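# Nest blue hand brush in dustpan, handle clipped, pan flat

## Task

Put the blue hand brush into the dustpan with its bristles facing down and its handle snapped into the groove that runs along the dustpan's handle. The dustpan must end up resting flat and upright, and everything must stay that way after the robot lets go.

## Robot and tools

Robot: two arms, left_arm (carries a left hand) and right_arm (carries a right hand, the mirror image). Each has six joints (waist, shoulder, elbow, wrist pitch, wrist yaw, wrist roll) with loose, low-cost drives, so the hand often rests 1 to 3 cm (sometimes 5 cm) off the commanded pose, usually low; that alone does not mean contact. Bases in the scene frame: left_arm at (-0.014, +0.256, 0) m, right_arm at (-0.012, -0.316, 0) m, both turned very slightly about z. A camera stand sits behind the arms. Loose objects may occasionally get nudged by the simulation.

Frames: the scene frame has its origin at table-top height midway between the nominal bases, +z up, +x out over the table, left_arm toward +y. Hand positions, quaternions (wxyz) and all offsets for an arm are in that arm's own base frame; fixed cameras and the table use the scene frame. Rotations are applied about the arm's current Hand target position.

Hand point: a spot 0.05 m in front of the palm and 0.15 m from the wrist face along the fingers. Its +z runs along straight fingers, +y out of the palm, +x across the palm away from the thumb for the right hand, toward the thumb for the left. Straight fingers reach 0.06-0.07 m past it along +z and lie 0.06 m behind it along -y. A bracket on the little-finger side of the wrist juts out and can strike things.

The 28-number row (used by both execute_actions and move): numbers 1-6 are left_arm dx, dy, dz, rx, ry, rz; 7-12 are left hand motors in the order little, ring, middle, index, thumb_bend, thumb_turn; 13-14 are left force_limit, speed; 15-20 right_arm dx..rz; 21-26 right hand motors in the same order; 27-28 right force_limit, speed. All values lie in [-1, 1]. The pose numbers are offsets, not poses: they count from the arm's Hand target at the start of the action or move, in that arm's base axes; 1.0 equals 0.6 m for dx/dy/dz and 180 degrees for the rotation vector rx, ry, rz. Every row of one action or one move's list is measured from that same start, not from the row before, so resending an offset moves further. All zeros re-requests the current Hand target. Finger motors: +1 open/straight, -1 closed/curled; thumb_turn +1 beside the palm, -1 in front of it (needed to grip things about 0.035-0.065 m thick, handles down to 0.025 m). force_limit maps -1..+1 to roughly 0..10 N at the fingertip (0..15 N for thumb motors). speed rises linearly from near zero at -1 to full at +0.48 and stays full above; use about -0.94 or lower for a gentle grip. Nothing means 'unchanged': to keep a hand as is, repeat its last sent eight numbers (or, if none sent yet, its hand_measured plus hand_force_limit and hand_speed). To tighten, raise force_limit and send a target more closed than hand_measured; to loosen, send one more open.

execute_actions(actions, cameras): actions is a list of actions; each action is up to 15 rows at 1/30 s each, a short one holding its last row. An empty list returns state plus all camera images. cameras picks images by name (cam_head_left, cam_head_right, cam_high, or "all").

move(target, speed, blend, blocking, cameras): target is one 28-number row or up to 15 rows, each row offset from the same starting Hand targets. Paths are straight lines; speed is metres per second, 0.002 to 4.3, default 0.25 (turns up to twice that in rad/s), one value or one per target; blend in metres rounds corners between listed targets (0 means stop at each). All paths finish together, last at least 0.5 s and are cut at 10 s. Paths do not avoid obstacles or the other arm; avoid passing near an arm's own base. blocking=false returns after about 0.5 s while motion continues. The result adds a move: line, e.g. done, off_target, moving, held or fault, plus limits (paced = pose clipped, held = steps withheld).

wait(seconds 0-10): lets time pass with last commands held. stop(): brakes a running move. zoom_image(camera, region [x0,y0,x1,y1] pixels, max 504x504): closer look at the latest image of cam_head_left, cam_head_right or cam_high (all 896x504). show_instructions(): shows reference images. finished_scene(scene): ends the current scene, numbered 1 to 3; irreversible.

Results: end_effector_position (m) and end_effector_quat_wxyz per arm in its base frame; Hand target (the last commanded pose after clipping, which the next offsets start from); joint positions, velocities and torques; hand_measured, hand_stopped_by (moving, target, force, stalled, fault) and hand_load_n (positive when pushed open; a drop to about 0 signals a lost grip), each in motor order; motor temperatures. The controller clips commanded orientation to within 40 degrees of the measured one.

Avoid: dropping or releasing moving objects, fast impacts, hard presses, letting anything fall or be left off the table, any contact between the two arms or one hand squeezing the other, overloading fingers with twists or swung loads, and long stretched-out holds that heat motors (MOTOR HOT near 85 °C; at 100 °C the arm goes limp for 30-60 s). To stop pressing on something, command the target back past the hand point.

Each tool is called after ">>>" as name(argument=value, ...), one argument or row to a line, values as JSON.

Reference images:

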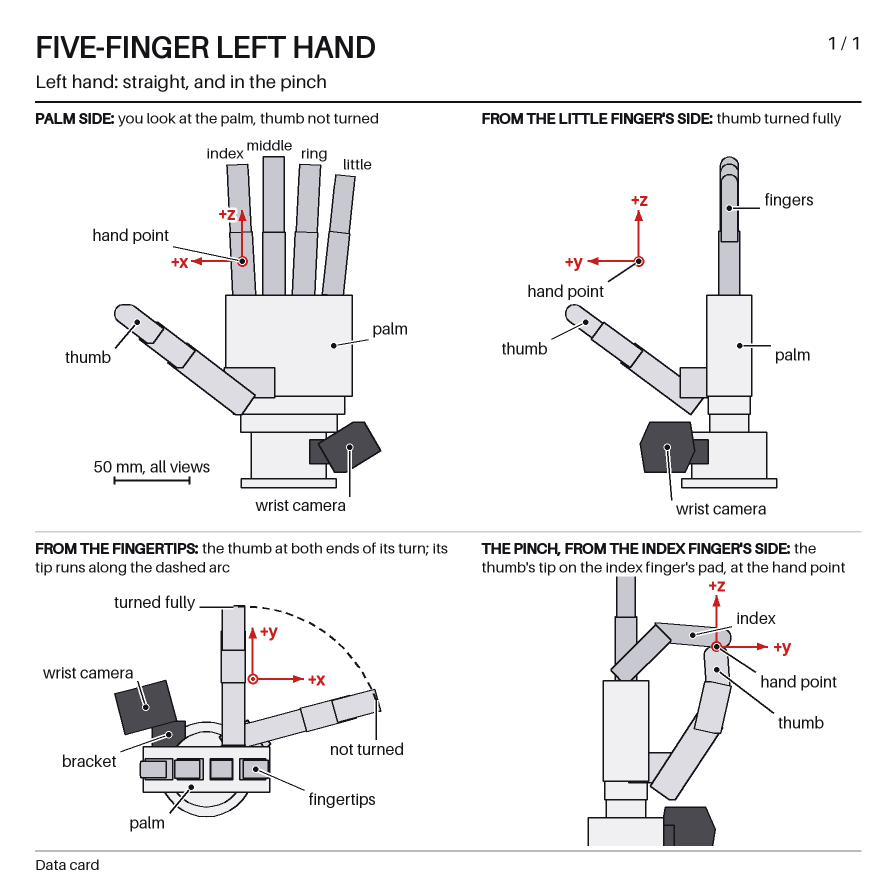

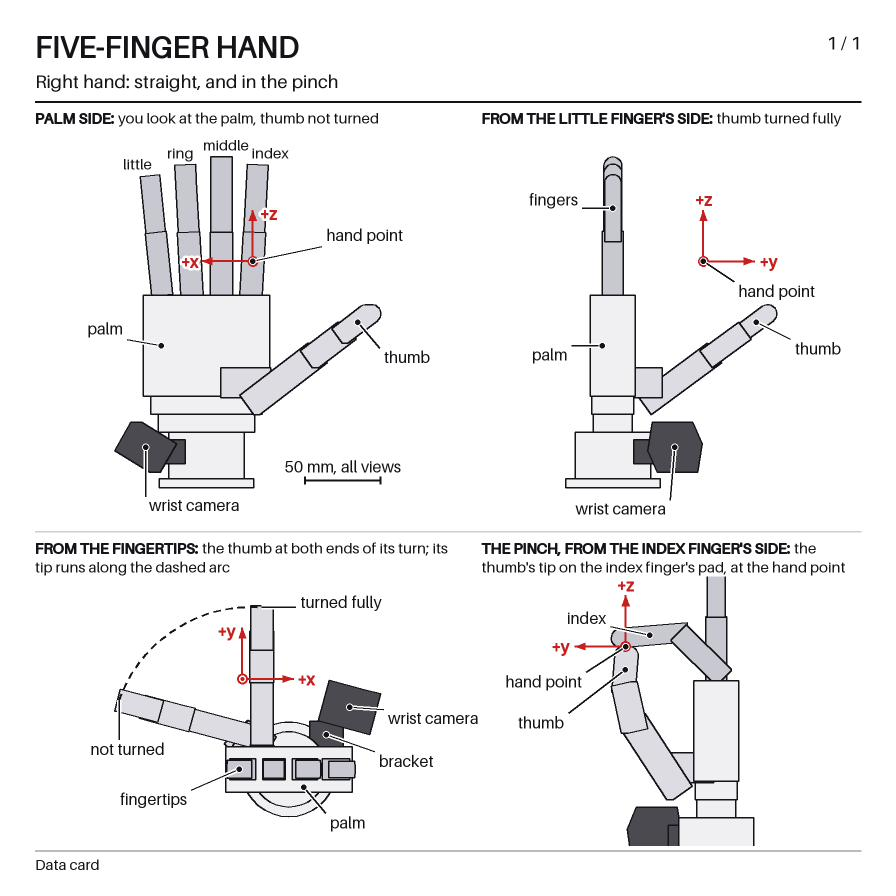

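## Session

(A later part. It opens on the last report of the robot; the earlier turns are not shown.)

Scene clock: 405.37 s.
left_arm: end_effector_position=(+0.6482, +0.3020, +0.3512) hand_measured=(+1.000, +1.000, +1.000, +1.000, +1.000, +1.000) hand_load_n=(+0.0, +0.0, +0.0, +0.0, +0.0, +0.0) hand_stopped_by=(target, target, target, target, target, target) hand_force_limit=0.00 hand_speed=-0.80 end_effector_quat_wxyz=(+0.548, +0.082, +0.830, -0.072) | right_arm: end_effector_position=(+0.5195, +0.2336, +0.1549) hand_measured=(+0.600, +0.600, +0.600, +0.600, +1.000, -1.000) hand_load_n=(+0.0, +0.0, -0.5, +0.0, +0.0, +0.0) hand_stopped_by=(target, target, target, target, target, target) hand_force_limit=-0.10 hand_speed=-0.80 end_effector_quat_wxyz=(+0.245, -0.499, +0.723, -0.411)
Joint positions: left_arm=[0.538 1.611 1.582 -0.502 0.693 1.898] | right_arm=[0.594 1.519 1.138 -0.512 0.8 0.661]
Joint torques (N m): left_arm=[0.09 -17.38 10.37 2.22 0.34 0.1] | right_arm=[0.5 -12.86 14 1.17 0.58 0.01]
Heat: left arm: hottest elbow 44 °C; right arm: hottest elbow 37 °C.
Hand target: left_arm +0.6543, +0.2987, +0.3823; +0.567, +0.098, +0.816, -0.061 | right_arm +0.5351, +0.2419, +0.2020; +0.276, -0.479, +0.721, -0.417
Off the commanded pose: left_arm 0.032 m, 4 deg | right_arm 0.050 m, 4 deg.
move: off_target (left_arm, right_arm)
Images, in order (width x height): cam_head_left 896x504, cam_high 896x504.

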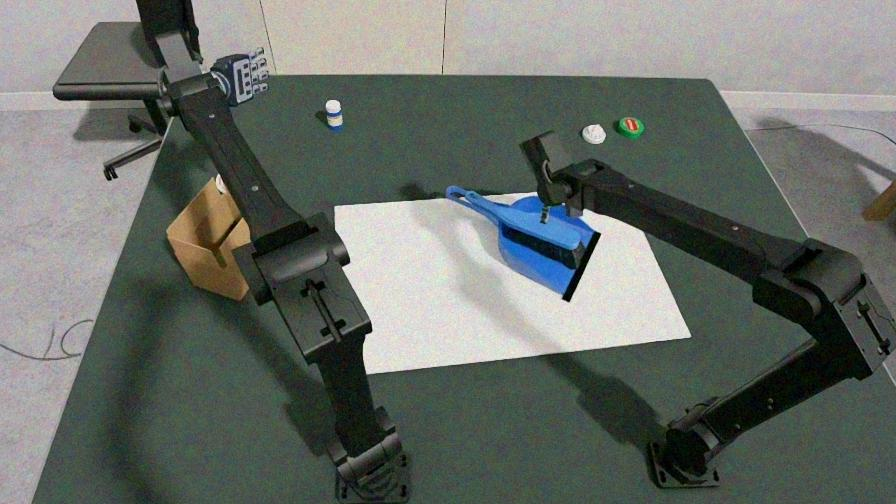

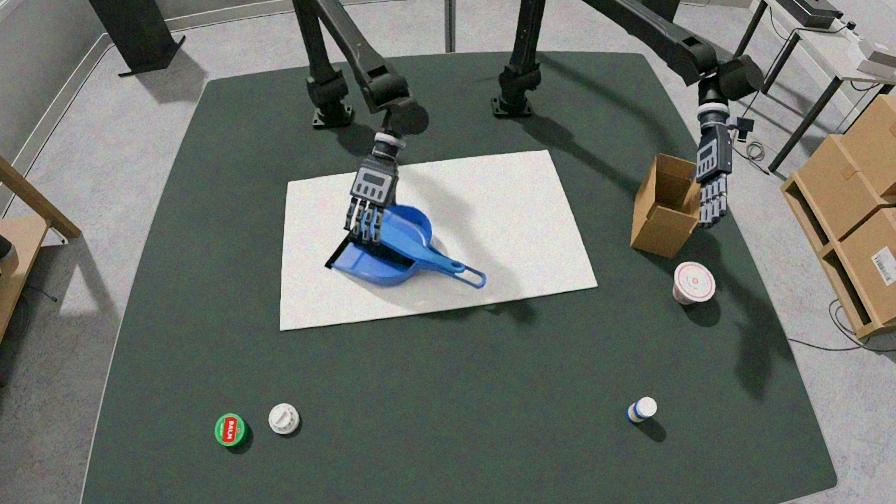

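>>> move(
  target=[
    [0,0,0,0,0,0,1,1,1,1,1,1,0,-0.8,0.0,0.0,0.12,0,0,0,0.6,0.6,0.6,0.6,1,-1,-0.1,-0.8],
    [0,0,0,0,0,0,1,1,1,1,1,1,0,-0.8,0.029,0.271,0.12,0.1336,0.2877,-0.0203,-1,-1,-1,-1,1,-1,-0.1,-0.2],
    [0,0,0,0,0,0,1,1,1,1,1,1,0,-0.8,0.029,0.271,-0.04,0.1336,0.2877,-0.0203,-1,-1,-1,-1,1,-1,-0.1,-0.2],
  ],
  speed=[0.2,0.3,0.15],
  cameras=["cam_high","cam_head_left"],
)

>>> zoom_image(
  camera="cam_high",
  region=[320, 150, 510, 310],
)

>>> zoom_image(
  camera="cam_head_left",
  region=[420, 120, 620, 310],
)

Scene clock: 430.47 s.
left_arm: end_effector_position=(+0.6482, +0.3020, +0.3512) hand_measured=(+1.000, +1.000, +1.000, +1.000, +1.000, +1.000) hand_load_n=(+0.0, +0.0, +0.0, +0.5, +0.0, +0.5) hand_stopped_by=(target, target, target, target, target, target) hand_force_limit=0.00 hand_speed=-0.80 end_effector_quat_wxyz=(+0.548, +0.082, +0.830, -0.072) | right_arm: end_effector_position=(+0.5472, +0.4079, +0.1670) hand_measured=(-1.000, -1.000, -1.000, -1.000, +1.000, -1.000) hand_load_n=(+0.0, +0.0, +0.0, +0.0, +0.0, +0.0) hand_stopped_by=(target, target, target, target, target, target) hand_force_limit=-0.10 hand_speed=-0.20 end_effector_quat_wxyz=(+0.007, -0.534, +0.845, -0.023)
Joint positions: left_arm=[0.538 1.611 1.582 -0.502 0.693 1.898] | right_arm=[0.555 2.214 2.333 -1.675 0.045 1]
Joint torques (N m): left_arm=[-0.09 -17.32 10.37 2.24 0.35 0.11] | right_arm=[-0.56 -18.84 10.17 0.23 0.13 0.09]
Heat: left arm: hottest elbow 44 °C; right arm: hottest elbow 40 °C.
Hand target: left_arm +0.6543, +0.2987, +0.3823; +0.567, +0.098, +0.816, -0.061 | right_arm +0.5525, +0.4045, +0.1780; +0.014, -0.524, +0.852, -0.021
Off the commanded pose: left_arm 0.032 m, 4 deg | right_arm 0.013 m, 2 deg.
joint sent to its limit (right arm) — joint 4 (wrist pitch), lower limit. The joint targets are off in position, not in orientation.
move: off_target (left_arm, right_arm); target 2's new numbers were sent with right_arm's hand 0.025 m and 7 deg from that target
Images, in order (width x height): cam_head_left 896x504, cam_high 896x504.

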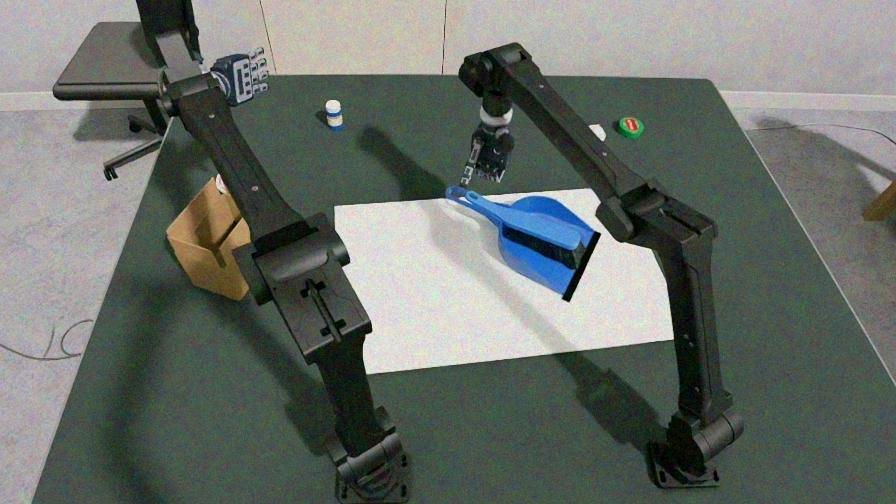

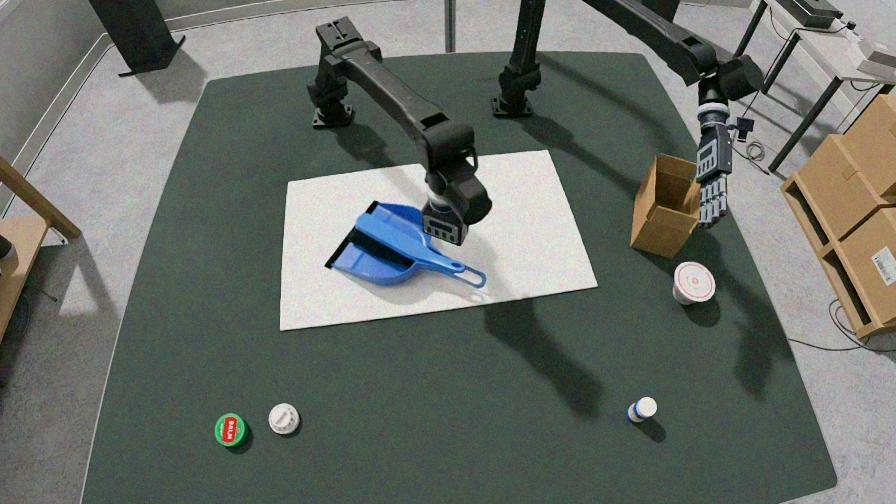

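Scaled by 2.653 from the camera's 896x504 image, which has a finer 1280x720 frame.

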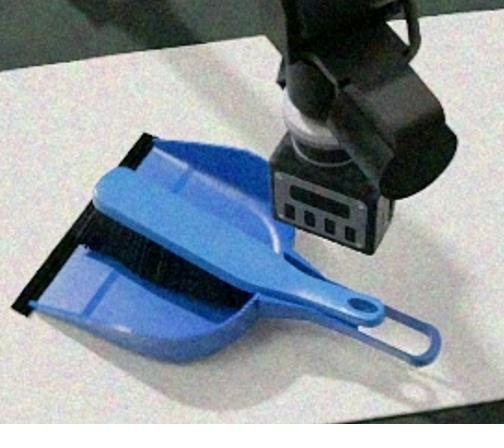

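Scaled by 2.520 from the camera's 896x504 image, which has a finer 1280x720 frame.

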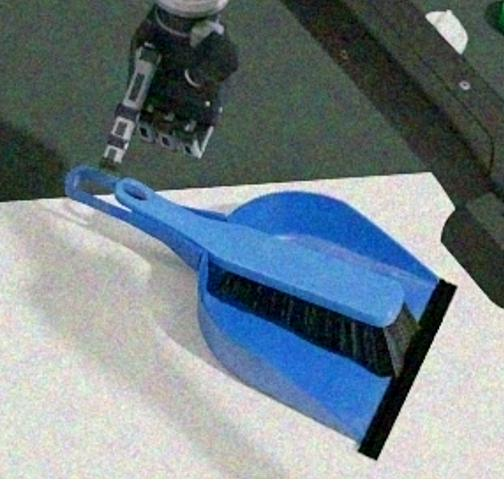

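>>> move(
  target=[
    [0,0,0,0,0,0,1,1,1,1,1,1,0,-0.8,-0.0107,-0.019,0,0,0,0,-1,-1,-1,-1,1,-1,-0.1,-0.2],
    [0,0,0,0,0,0,1,1,1,1,1,1,0,-0.8,-0.0107,-0.019,-0.12,0,0,0,-1,-1,-1,-1,1,-1,-0.1,-0.2],
  ],
  speed=[0.1,0.1],
  cameras=["cam_high","cam_head_left"],
)

>>> zoom_image(
  camera="cam_high",
  region=[380, 180, 510, 310],
)

>>> zoom_image(
  camera="cam_head_left",
  region=[420, 120, 600, 280],
)

Scene clock: 435.37 s.
left_arm: end_effector_position=(+0.6482, +0.3020, +0.3512) hand_measured=(+1.000, +1.000, +1.000, +1.000, +1.000, +1.000) hand_load_n=(+0.0, +0.0, +0.0, +0.0, +0.0, +0.0) hand_stopped_by=(target, target, target, target, target, target) hand_force_limit=0.00 hand_speed=-0.80 end_effector_quat_wxyz=(+0.548, +0.082, +0.830, -0.072) | right_arm: end_effector_position=(+0.5296, +0.3930, +0.0754) hand_measured=(-1.000, -1.000, -1.000, -1.000, +1.000, -1.000) hand_load_n=(+0.5, +0.0, +0.0, +0.0, +0.0, +0.0) hand_stopped_by=(target, target, target, target, target, target) hand_force_limit=-0.10 hand_speed=-0.20 end_effector_quat_wxyz=(-0.026, -0.532, +0.846, -0.023)
Joint positions: left_arm=[0.538 1.611 1.582 -0.502 0.693 1.898] | right_arm=[0.551 2.197 2.062 -1.486 0.046 1]
Joint torques (N m): left_arm=[0.09 -17.14 10.39 2.19 0.35 0.1] | right_arm=[-1.2 -21.66 9.26 1.57 0.11 0]
Heat: left arm: hottest elbow 45 °C; right arm: hottest elbow 40 °C.
Hand target: left_arm +0.6543, +0.2987, +0.3823; +0.567, +0.098, +0.816, -0.061 | right_arm +0.5460, +0.3931, +0.1060; +0.014, -0.524, +0.852, -0.021
Off the commanded pose: left_arm 0.032 m, 4 deg | right_arm 0.035 m, 5 deg.
move: off_target (left_arm, right_arm)
Images, in order (width x height): cam_head_left 896x504, cam_high 896x504.

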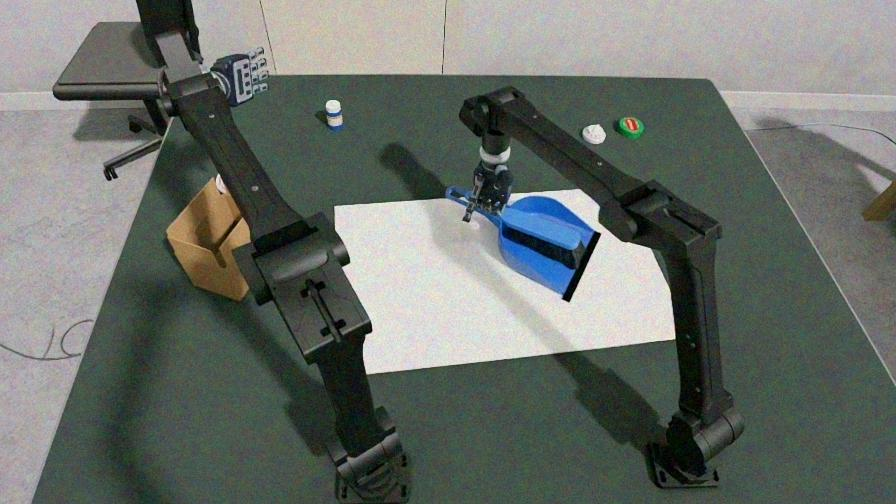

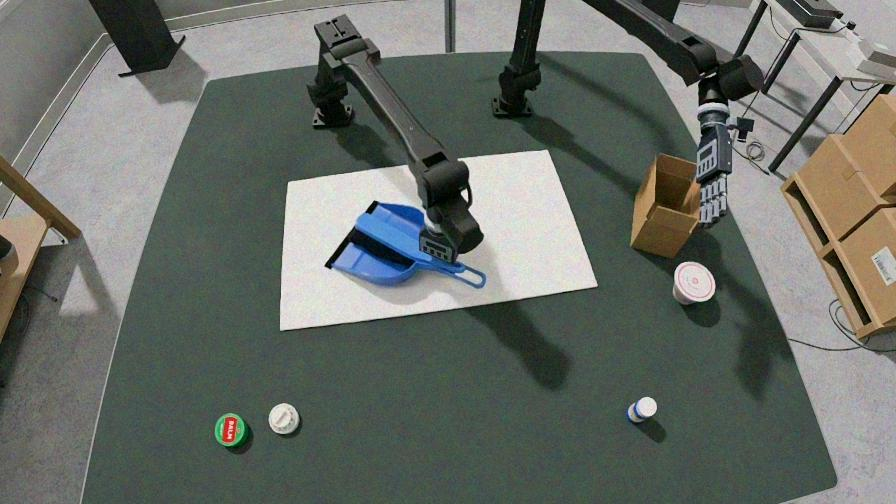

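Scaled by 3.877 from the camera's 896x504 image, which has a finer 1280x720 frame.

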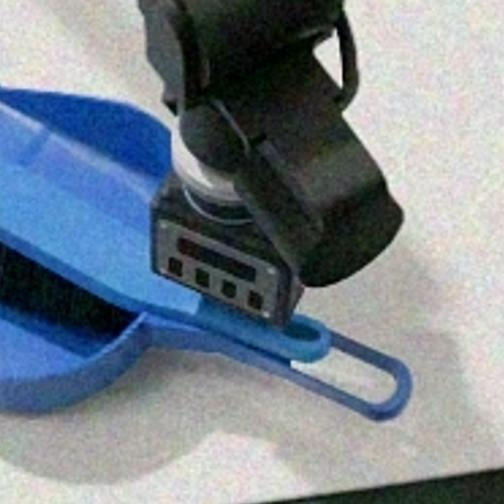

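Scaled by 2.800 from the camera's 896x504 image, which has a finer 1280x720 frame.

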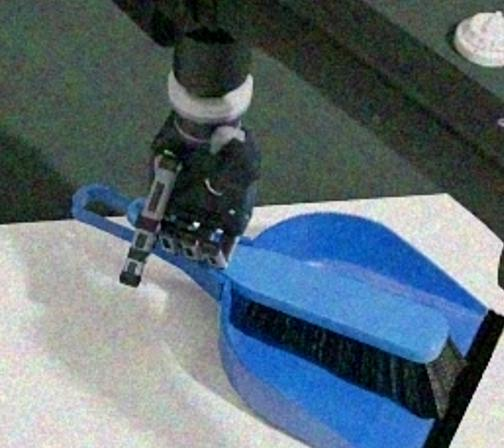

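>>> move(
  target=[0,0,0,0,0,0,1,1,1,1,1,1,0,-0.8,0.01,-0.0,-0.033,0,0,0,-1,-1,-1,-1,1,-1,-0.1,-0.2],
  speed=0.06,
  cameras=["cam_high","cam_head_left"],
)

>>> zoom_image(
  camera="cam_high",
  region=[380, 180, 510, 310],
)

>>> zoom_image(
  camera="cam_head_left",
  region=[420, 140, 600, 280],
)

Scene clock: 439.50 s.
left_arm: end_effector_position=(+0.6482, +0.3020, +0.3512) hand_measured=(+1.000, +1.000, +1.000, +1.000, +1.000, +1.000) hand_load_n=(+0.0, +0.0, +0.0, +0.0, +0.0, +0.0) hand_stopped_by=(target, target, target, target, target, target) hand_force_limit=0.00 hand_speed=-0.80 end_effector_quat_wxyz=(+0.548, +0.082, +0.830, -0.072) | right_arm: end_effector_position=(+0.5372, +0.3930, +0.0715) hand_measured=(-1.000, -1.000, -1.000, -1.000, +1.000, -1.000) hand_load_n=(+0.0, +0.5, +0.0, +0.0, +0.0, -0.5) hand_stopped_by=(target, target, target, target, target, target) hand_force_limit=-0.10 hand_speed=-0.20 end_effector_quat_wxyz=(-0.013, -0.530, +0.848, -0.023)
Joint positions: left_arm=[0.538 1.611 1.582 -0.502 0.693 1.898] | right_arm=[0.545 2.197 2.053 -1.452 0.046 1]
Joint torques (N m): left_arm=[0.09 -17.2 10.36 2.24 0.34 0.11] | right_arm=[-0.91 -19.84 9.31 1.55 0.1 -0.02]
Heat: left arm: hottest elbow 45 °C; right arm: hottest elbow 39 °C.
Hand target: left_arm +0.6543, +0.2987, +0.3823; +0.567, +0.098, +0.816, -0.061 | right_arm +0.5520, +0.3931, +0.0862; +0.014, -0.524, +0.852, -0.021
Off the commanded pose: left_arm 0.032 m, 4 deg | right_arm 0.021 m, 3 deg.
move: off_target (left_arm, right_arm)
Images, in order (width x height): cam_head_left 896x504, cam_high 896x504.

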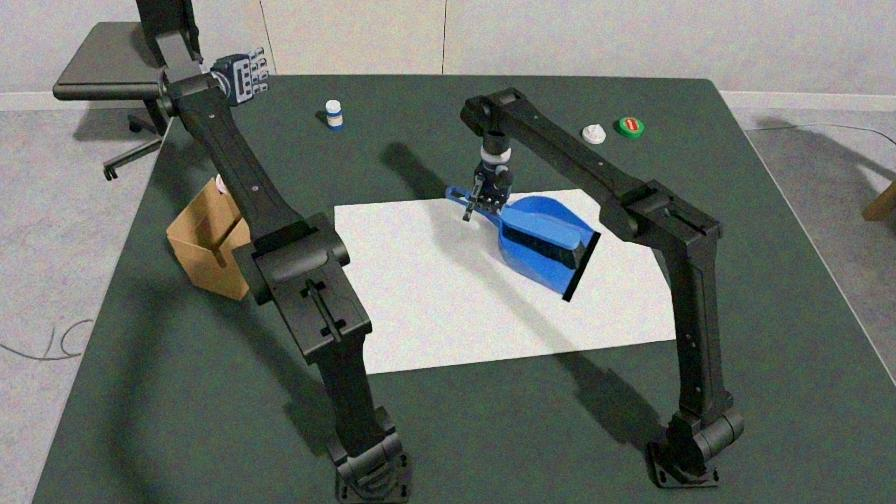

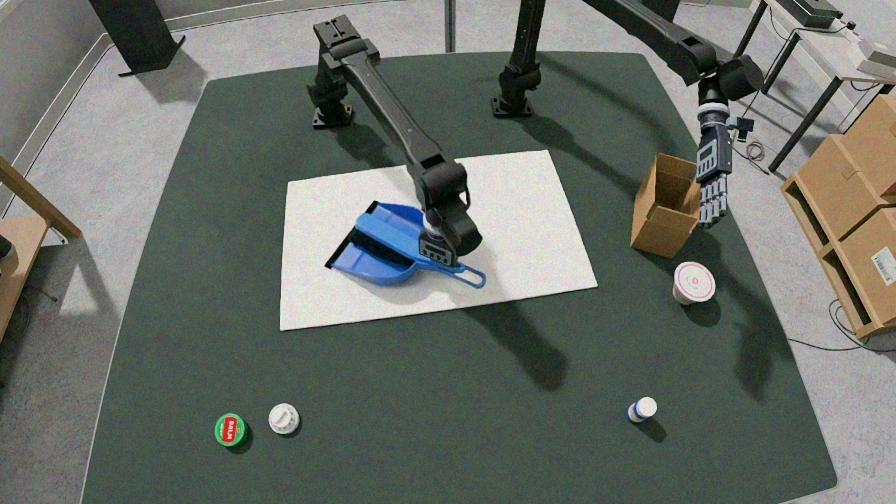

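Scaled by 3.877 from the camera's 896x504 image, which has a finer 1280x720 frame.

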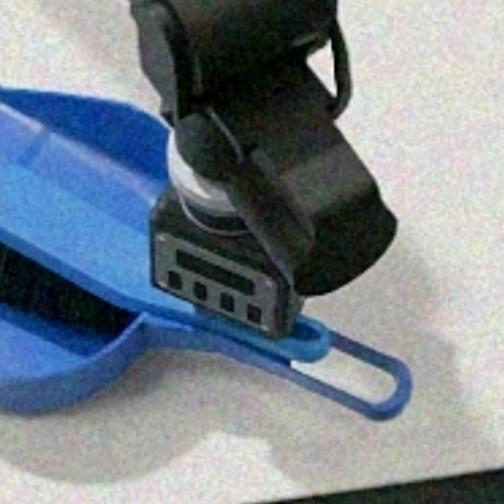

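Scaled by 2.800 from the camera's 896x504 image, which has a finer 1280x720 frame.

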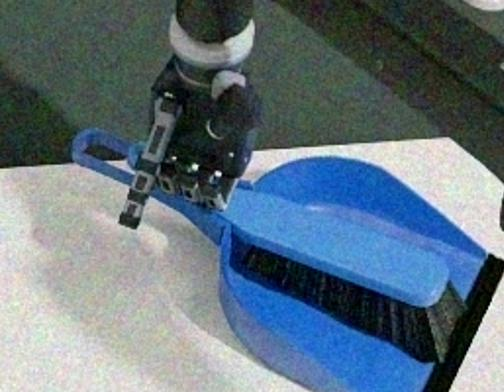

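>>> move(
  target=[0,0,0,0,0,0,1,1,1,1,1,1,0,-0.8,0.004,-0.0,-0.033,0,0,0,-1,-1,-1,-1,1,-1,-0.1,-0.2],
  speed=0.06,
)

>>> move(
  target=[0,0,0,0,0,0,1,1,1,1,1,1,0,-0.8,0.0,-0.0,-0.033,0,0,0,-1,-1,-1,-1,1,-1,-0.1,-0.2],
  speed=0.06,
  cameras=["cam_high","cam_head_left"],
)

>>> zoom_image(
  camera="cam_high",
  region=[380, 180, 510, 310],
)

>>> zoom_image(
  camera="cam_head_left",
  region=[420, 140, 600, 280],
)

Scene clock: 442.80 s.
left_arm: end_effector_position=(+0.6482, +0.3020, +0.3512) hand_measured=(+1.000, +1.000, +1.000, +1.000, +1.000, +1.000) hand_load_n=(+0.0, +0.0, +0.0, +0.0, +0.0, +0.0) hand_stopped_by=(target, target, target, target, target, target) hand_force_limit=0.00 hand_speed=-0.80 end_effector_quat_wxyz=(+0.548, +0.082, +0.830, -0.072) | right_arm: end_effector_position=(+0.5379, +0.3962, +0.0628) hand_measured=(-1.000, -1.000, -1.000, -1.000, +1.000, -1.000) hand_load_n=(+0.0, +0.0, +0.0, +0.0, +0.0, +0.0) hand_stopped_by=(target, target, target, target, target, target) hand_force_limit=-0.10 hand_speed=-0.20 end_effector_quat_wxyz=(-0.006, -0.529, +0.848, -0.017)
Joint positions: left_arm=[0.538 1.611 1.582 -0.502 0.693 1.898] | right_arm=[0.545 2.197 2.028 -1.414 0.034 1]
Joint torques (N m): left_arm=[0.09 -17.38 10.39 2.22 0.34 0.11] | right_arm=[-0.97 -18.2 9.18 1.66 0.09 -0.06]
Heat: left arm: hottest elbow 45 °C; right arm: hottest elbow 39 °C.
Hand target: left_arm +0.6543, +0.2987, +0.3823; +0.567, +0.098, +0.816, -0.061 | right_arm +0.5544, +0.3931, +0.0664; +0.014, -0.524, +0.852, -0.021
Off the commanded pose: left_arm 0.032 m, 4 deg | right_arm 0.017 m, 2 deg.
move: off_target (left_arm, right_arm)

Scene clock: 443.93 s.
left_arm: end_effector_position=(+0.6482, +0.3020, +0.3512) hand_measured=(+1.000, +1.000, +1.000, +1.000, +1.000, +1.000) hand_load_n=(+0.0, +0.0, +0.0, +0.0, +0.0, +0.0) hand_stopped_by=(target, target, target, target, target, target) hand_force_limit=0.00 hand_speed=-0.80 end_effector_quat_wxyz=(+0.548, +0.082, +0.830, -0.072) | right_arm: end_effector_position=(+0.5430, +0.3994, +0.0546) hand_measured=(-1.000, -1.000, -1.000, -1.000, +1.000, -1.000) hand_load_n=(-1.5, +0.5, +0.0, +0.5, +0.0, +0.0) hand_stopped_by=(target, target, target, target, target, target) hand_force_limit=-0.10 hand_speed=-0.20 end_effector_quat_wxyz=(+0.006, -0.524, +0.851, -0.017)
Joint positions: left_arm=[0.538 1.611 1.582 -0.502 0.693 1.898] | right_arm=[0.545 2.197 2.007 -1.368 0.034 1.012]
Joint torques (N m): left_arm=[-0.03 -17.26 10.32 2.19 0.34 0.11] | right_arm=[-0.79 -17.44 8.18 1.66 0.06 -0.05]
Heat: left arm: hottest elbow 45 °C; right arm: hottest elbow 39 °C.
Hand target: left_arm +0.6543, +0.2987, +0.3823; +0.567, +0.098, +0.816, -0.061 | right_arm +0.5544, +0.3931, +0.0466; +0.014, -0.524, +0.852, -0.021
Off the commanded pose: left_arm 0.032 m, 4 deg | right_arm 0.015 m, 1 deg.
move: off_target (left_arm, right_arm)
Images, in order (width x height): cam_head_left 896x504, cam_high 896x504.

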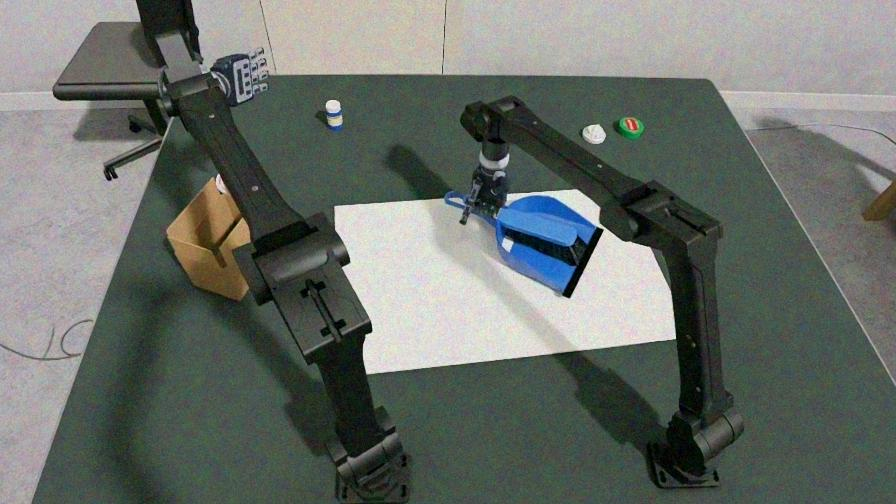

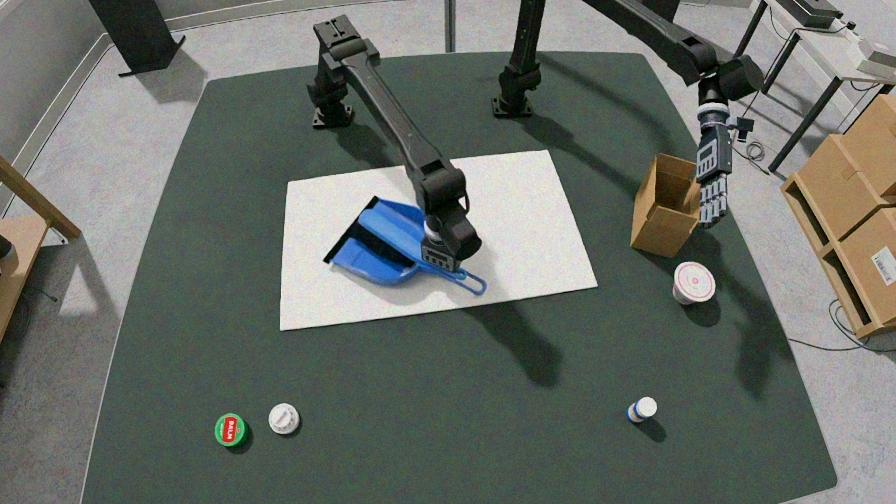

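Scaled by 3.877 from the camera's 896x504 image, which has a finer 1280x720 frame.

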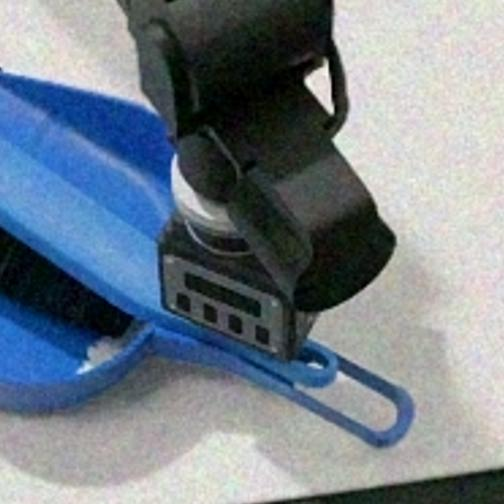

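Scaled by 2.800 from the camera's 896x504 image, which has a finer 1280x720 frame.

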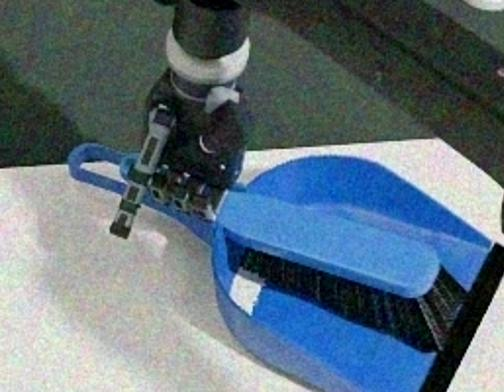

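>>> move(
  target=[0,0,0,0,0,0,1,1,1,1,1,1,0,-0.8,0.0,-0.0,0.2,0,0,0,-1,-1,-1,-1,1,-1,-0.1,-0.2],
  speed=0.1,
  cameras=["cam_high","cam_head_left"],
)

>>> zoom_image(
  camera="cam_high",
  region=[310, 180, 510, 310],
)

>>> zoom_image(
  camera="cam_head_left",
  region=[430, 170, 610, 310],
)

Scene clock: 457.90 s.
left_arm: end_effector_position=(+0.6482, +0.3020, +0.3512) hand_measured=(+1.000, +1.000, +1.000, +1.000, +1.000, +1.000) hand_load_n=(+0.0, +0.0, +0.0, +0.0, +0.0, +0.0) hand_stopped_by=(target, target, target, target, target, target) hand_force_limit=0.00 hand_speed=-0.80 end_effector_quat_wxyz=(+0.548, +0.082, +0.830, -0.072) | right_arm: end_effector_position=(+0.5384, +0.3938, +0.1324) hand_measured=(-1.000, -1.000, -1.000, -1.000, +1.000, -1.000) hand_load_n=(+0.0, +0.0, +0.0, +0.0, +0.0, +0.0) hand_stopped_by=(target, target, target, target, target, target) hand_force_limit=-0.10 hand_speed=-0.20 end_effector_quat_wxyz=(-0.019, -0.524, +0.851, -0.023)
Joint positions: left_arm=[0.538 1.611 1.582 -0.502 0.693 1.898] | right_arm=[0.545 2.197 2.212 -1.624 0.046 1.012]
Joint torques (N m): left_arm=[-0.09 -17.2 10.39 2.17 0.35 0.11] | right_arm=[-0.91 -19.78 13.57 0.14 0.06 -0.06]
Heat: left arm: hottest elbow 45 °C; right arm: hottest elbow 37 °C.
Hand target: left_arm +0.6543, +0.2987, +0.3823; +0.567, +0.098, +0.816, -0.061 | right_arm +0.5544, +0.3931, +0.1666; +0.014, -0.524, +0.852, -0.021
Off the commanded pose: left_arm 0.032 m, 4 deg | right_arm 0.038 m, 4 deg.
move: off_target (left_arm, right_arm)
Images, in order (width x height): cam_head_left 896x504, cam_high 896x504.

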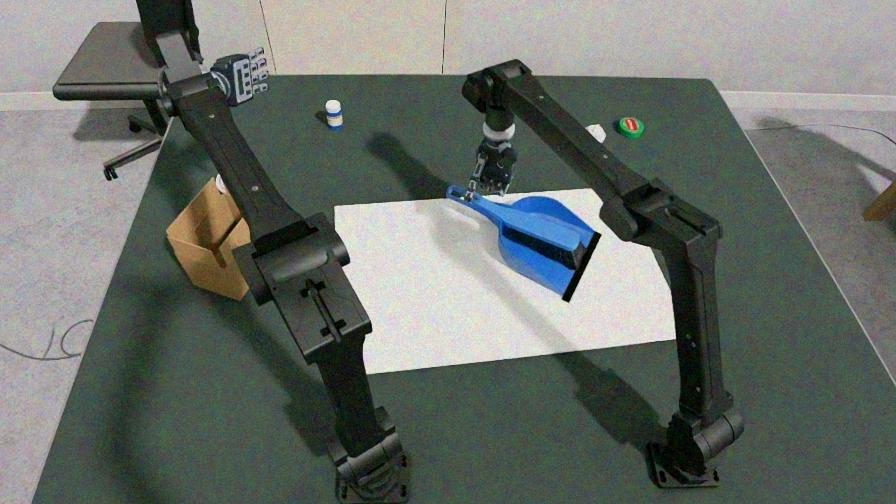

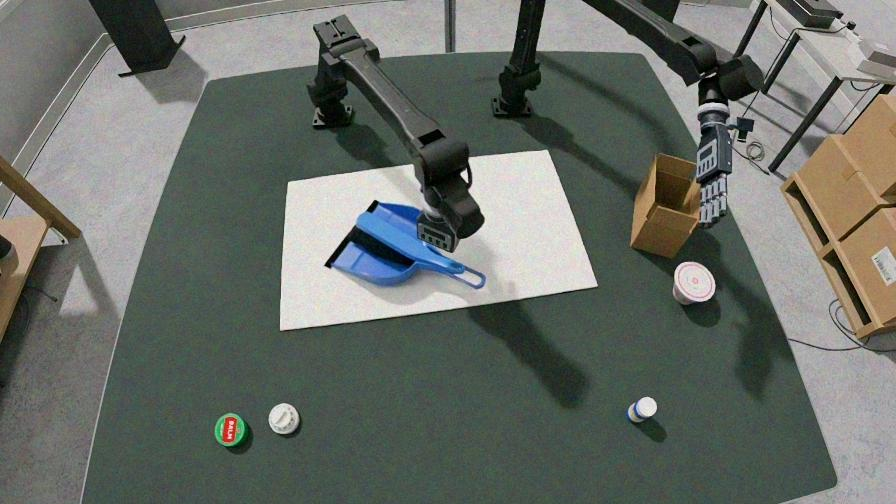

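Scaled by 2.520 from the camera's 896x504 image, which has a finer 1280x720 frame.

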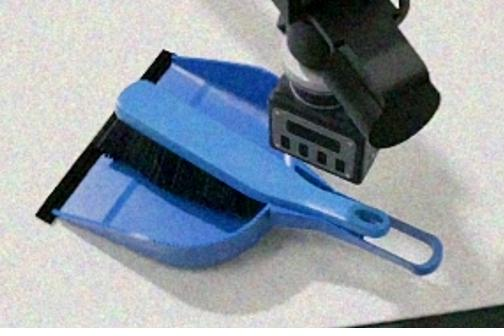

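Scaled by 2.800 from the camera's 896x504 image, which has a finer 1280x720 frame.

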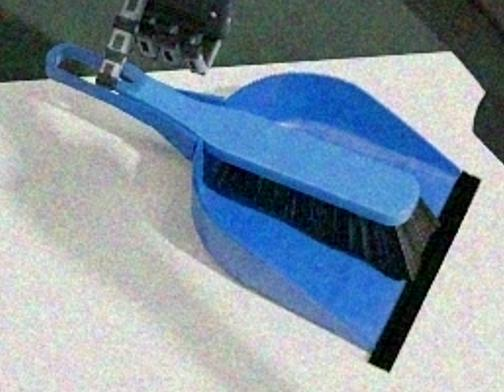

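>>> move(
  target=[0,0,0,0,0,0,1,1,1,1,1,1,0,-0.8,-0.1407,-0.2385,0.03,0,0,0,-1,-1,-1,-1,1,-1,-0.1,-0.2],
  speed=0.2,
  cameras=["all"],
)

>>> zoom_image(
  camera="cam_high",
  region=[400, 220, 500, 300],
)

>>> zoom_image(
  camera="cam_head_left",
  region=[430, 170, 530, 250],
)

Scene clock: 473.33 s.
left_arm: end_effector_position=(+0.6482, +0.3020, +0.3512) hand_measured=(+1.000, +1.000, +1.000, +1.000, +1.000, +1.000) hand_load_n=(+0.0, +0.0, +0.0, +0.0, -0.5, +0.0) hand_stopped_by=(target, target, target, target, target, target) hand_force_limit=0.00 hand_speed=-0.80 end_effector_quat_wxyz=(+0.548, +0.082, +0.830, -0.072) | right_arm: end_effector_position=(+0.4610, +0.2497, +0.1611) hand_measured=(-1.000, -1.000, -1.000, -1.000, +1.000, -1.000) hand_load_n=(+0.0, +0.5, +0.0, +0.0, +0.5, +0.0) hand_stopped_by=(target, target, target, target, target, target) hand_force_limit=-0.10 hand_speed=-0.20 end_effector_quat_wxyz=(-0.024, -0.518, +0.855, -0.019)
Joint positions: left_arm=[0.538 1.611 1.582 -0.502 0.693 1.898] | right_arm=[0.388 1.788 1.645 -1.469 0.045 0.871]
Joint torques (N m): left_arm=[0.15 -17.26 10.36 2.21 0.34 0.1] | right_arm=[-0.15 -16.5 9.35 1.59 -0.09 -0.12]
Heat: left arm: hottest elbow 45 °C; right arm: hottest elbow 38 °C.
Hand target: left_arm +0.6543, +0.2987, +0.3823; +0.567, +0.098, +0.816, -0.061 | right_arm +0.4700, +0.2500, +0.1846; +0.014, -0.524, +0.852, -0.021
Off the commanded pose: left_arm 0.032 m, 4 deg | right_arm 0.025 m, 4 deg.
move: off_target (left_arm, right_arm)

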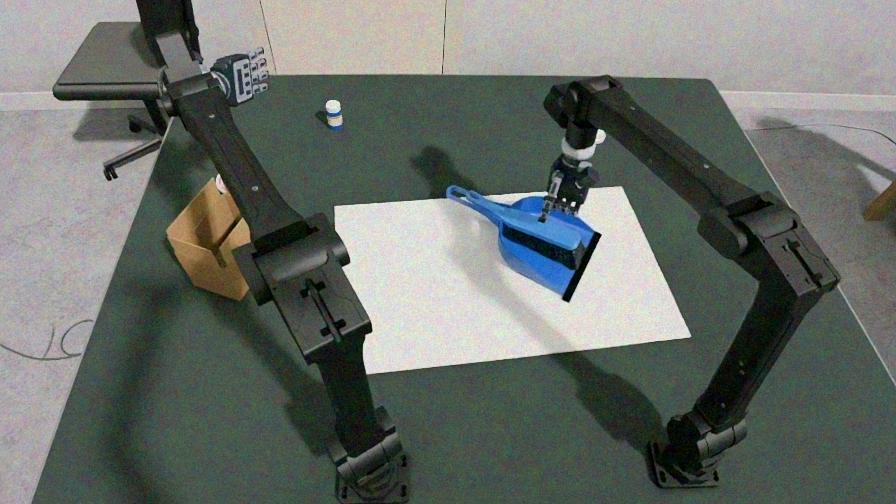

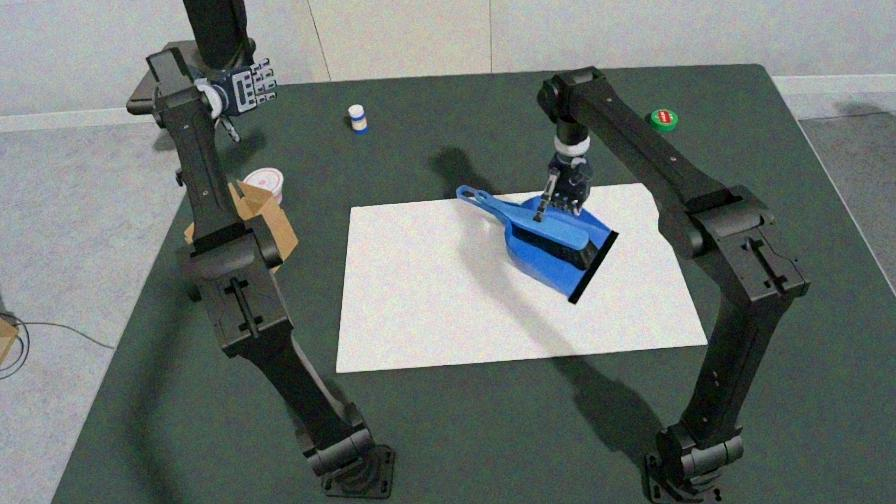

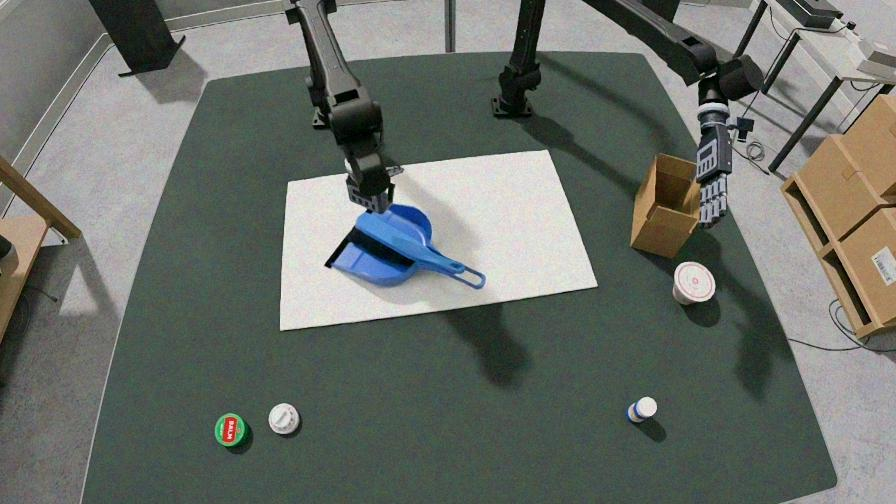

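Scaled by 5.040 from the camera's 896x504 image, which has a finer 1280x720 frame.

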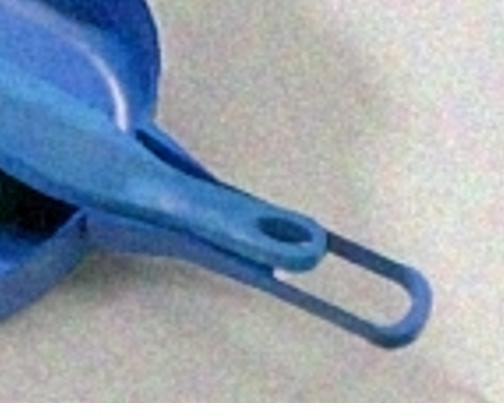

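Scaled by 5.040 from the camera's 896x504 image, which has a finer 1280x720 frame.

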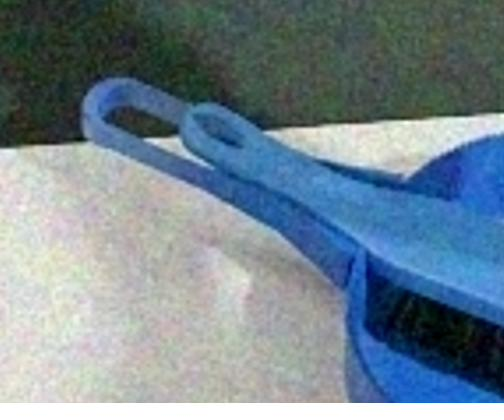

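>>> move(
  target=[-0.18,-0.89,-0.2167,-0.1849,0.3671,0.352,-1,-1,-1,-1,1,-1,0,-0.2,0,0,0,0,0,0,-1,-1,-1,-1,1,-1,-0.1,-0.2],
  speed=0.3,
  cameras=["all"],
)

Scene clock: 479.73 s.
left_arm: end_effector_position=(+0.5393, -0.2267, +0.2343) hand_measured=(-1.000, -1.000, -1.000, -1.000, +1.000, -1.000) hand_load_n=(+0.0, +0.0, +0.0, +0.0, +0.0, +0.0) hand_stopped_by=(target, target, target, target, target, target) hand_force_limit=0.00 hand_speed=-0.20 end_effector_quat_wxyz=(+0.016, -0.504, +0.863, -0.028) | right_arm: end_effector_position=(+0.4609, +0.2500, +0.1612) hand_measured=(-1.000, -1.000, -1.000, -1.000, +1.000, -1.000) hand_load_n=(+0.0, +0.5, +0.0, +0.0, +0.0, +0.0) hand_stopped_by=(target, target, target, target, target, target) hand_force_limit=-0.10 hand_speed=-0.20 end_effector_quat_wxyz=(-0.024, -0.518, +0.855, -0.018)
Joint positions: left_arm=[-0.358 2.049 2.234 -1.693 0.01 0.156] | right_arm=[0.388 1.788 1.645 -1.469 0.043 0.871]
Joint torques (N m): left_arm=[-0.5 -21.42 10.71 0.02 0.24 -0.08] | right_arm=[-0.32 -16.38 9.36 1.55 -0.11 -0.11]
Heat: left arm: hottest elbow 45 °C; right arm: hottest elbow 38 °C.
Hand target: left_arm +0.5463, -0.2353, +0.2523; +0.013, -0.510, +0.860, -0.022 | right_arm +0.4700, +0.2500, +0.1846; +0.014, -0.524, +0.852, -0.021
Off the commanded pose: left_arm 0.021 m, 1 deg | right_arm 0.025 m, 4 deg.
joint sent to its limit (left arm) — joint 4 (wrist pitch), lower limit. The joint targets are off in position, not in orientation.
move: off_target (left_arm, right_arm)

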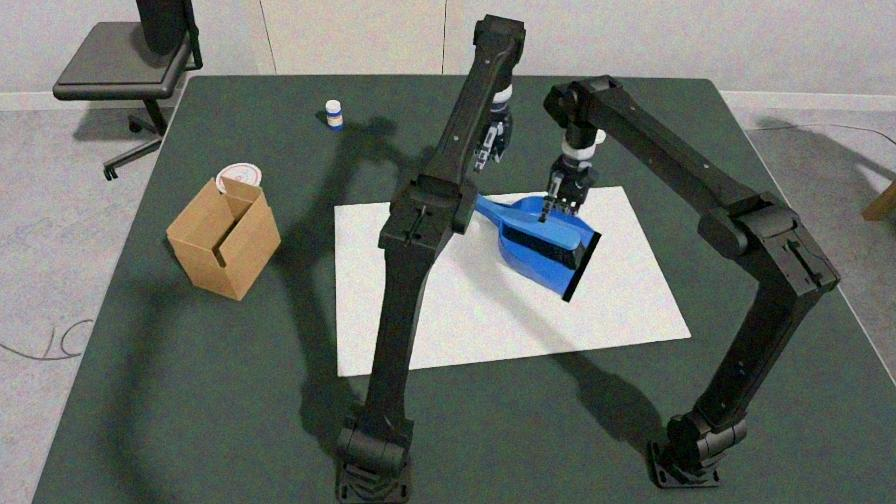

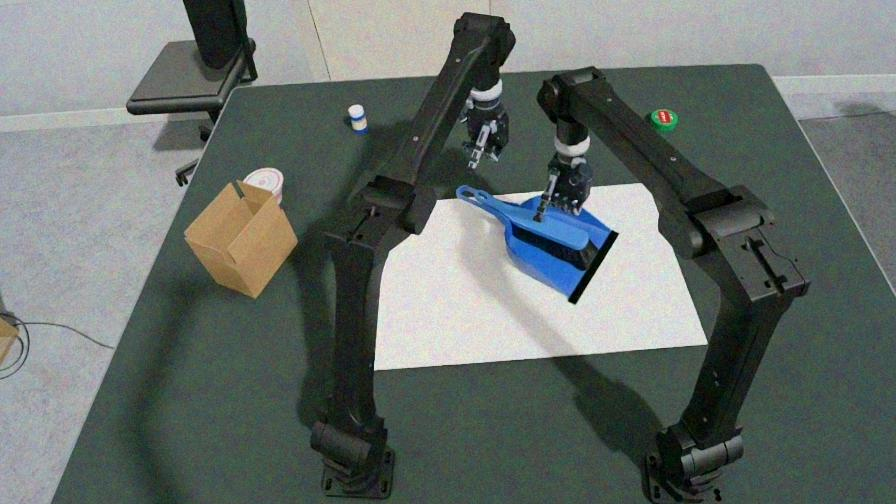

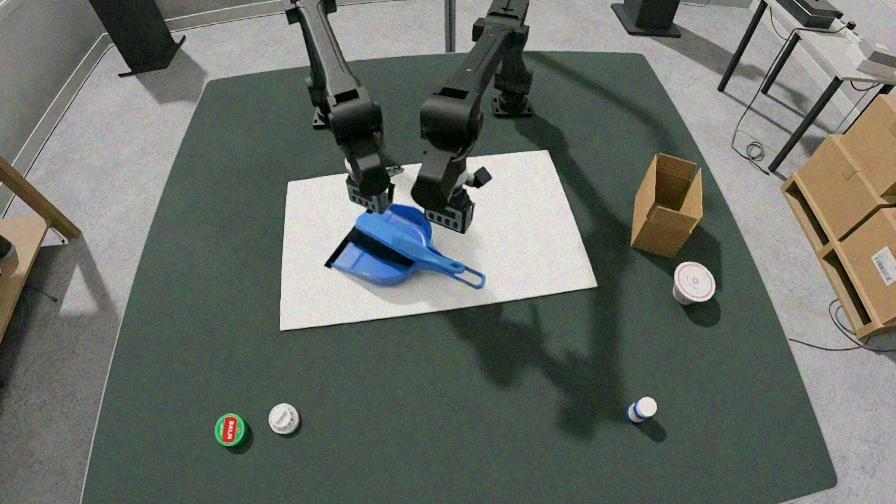

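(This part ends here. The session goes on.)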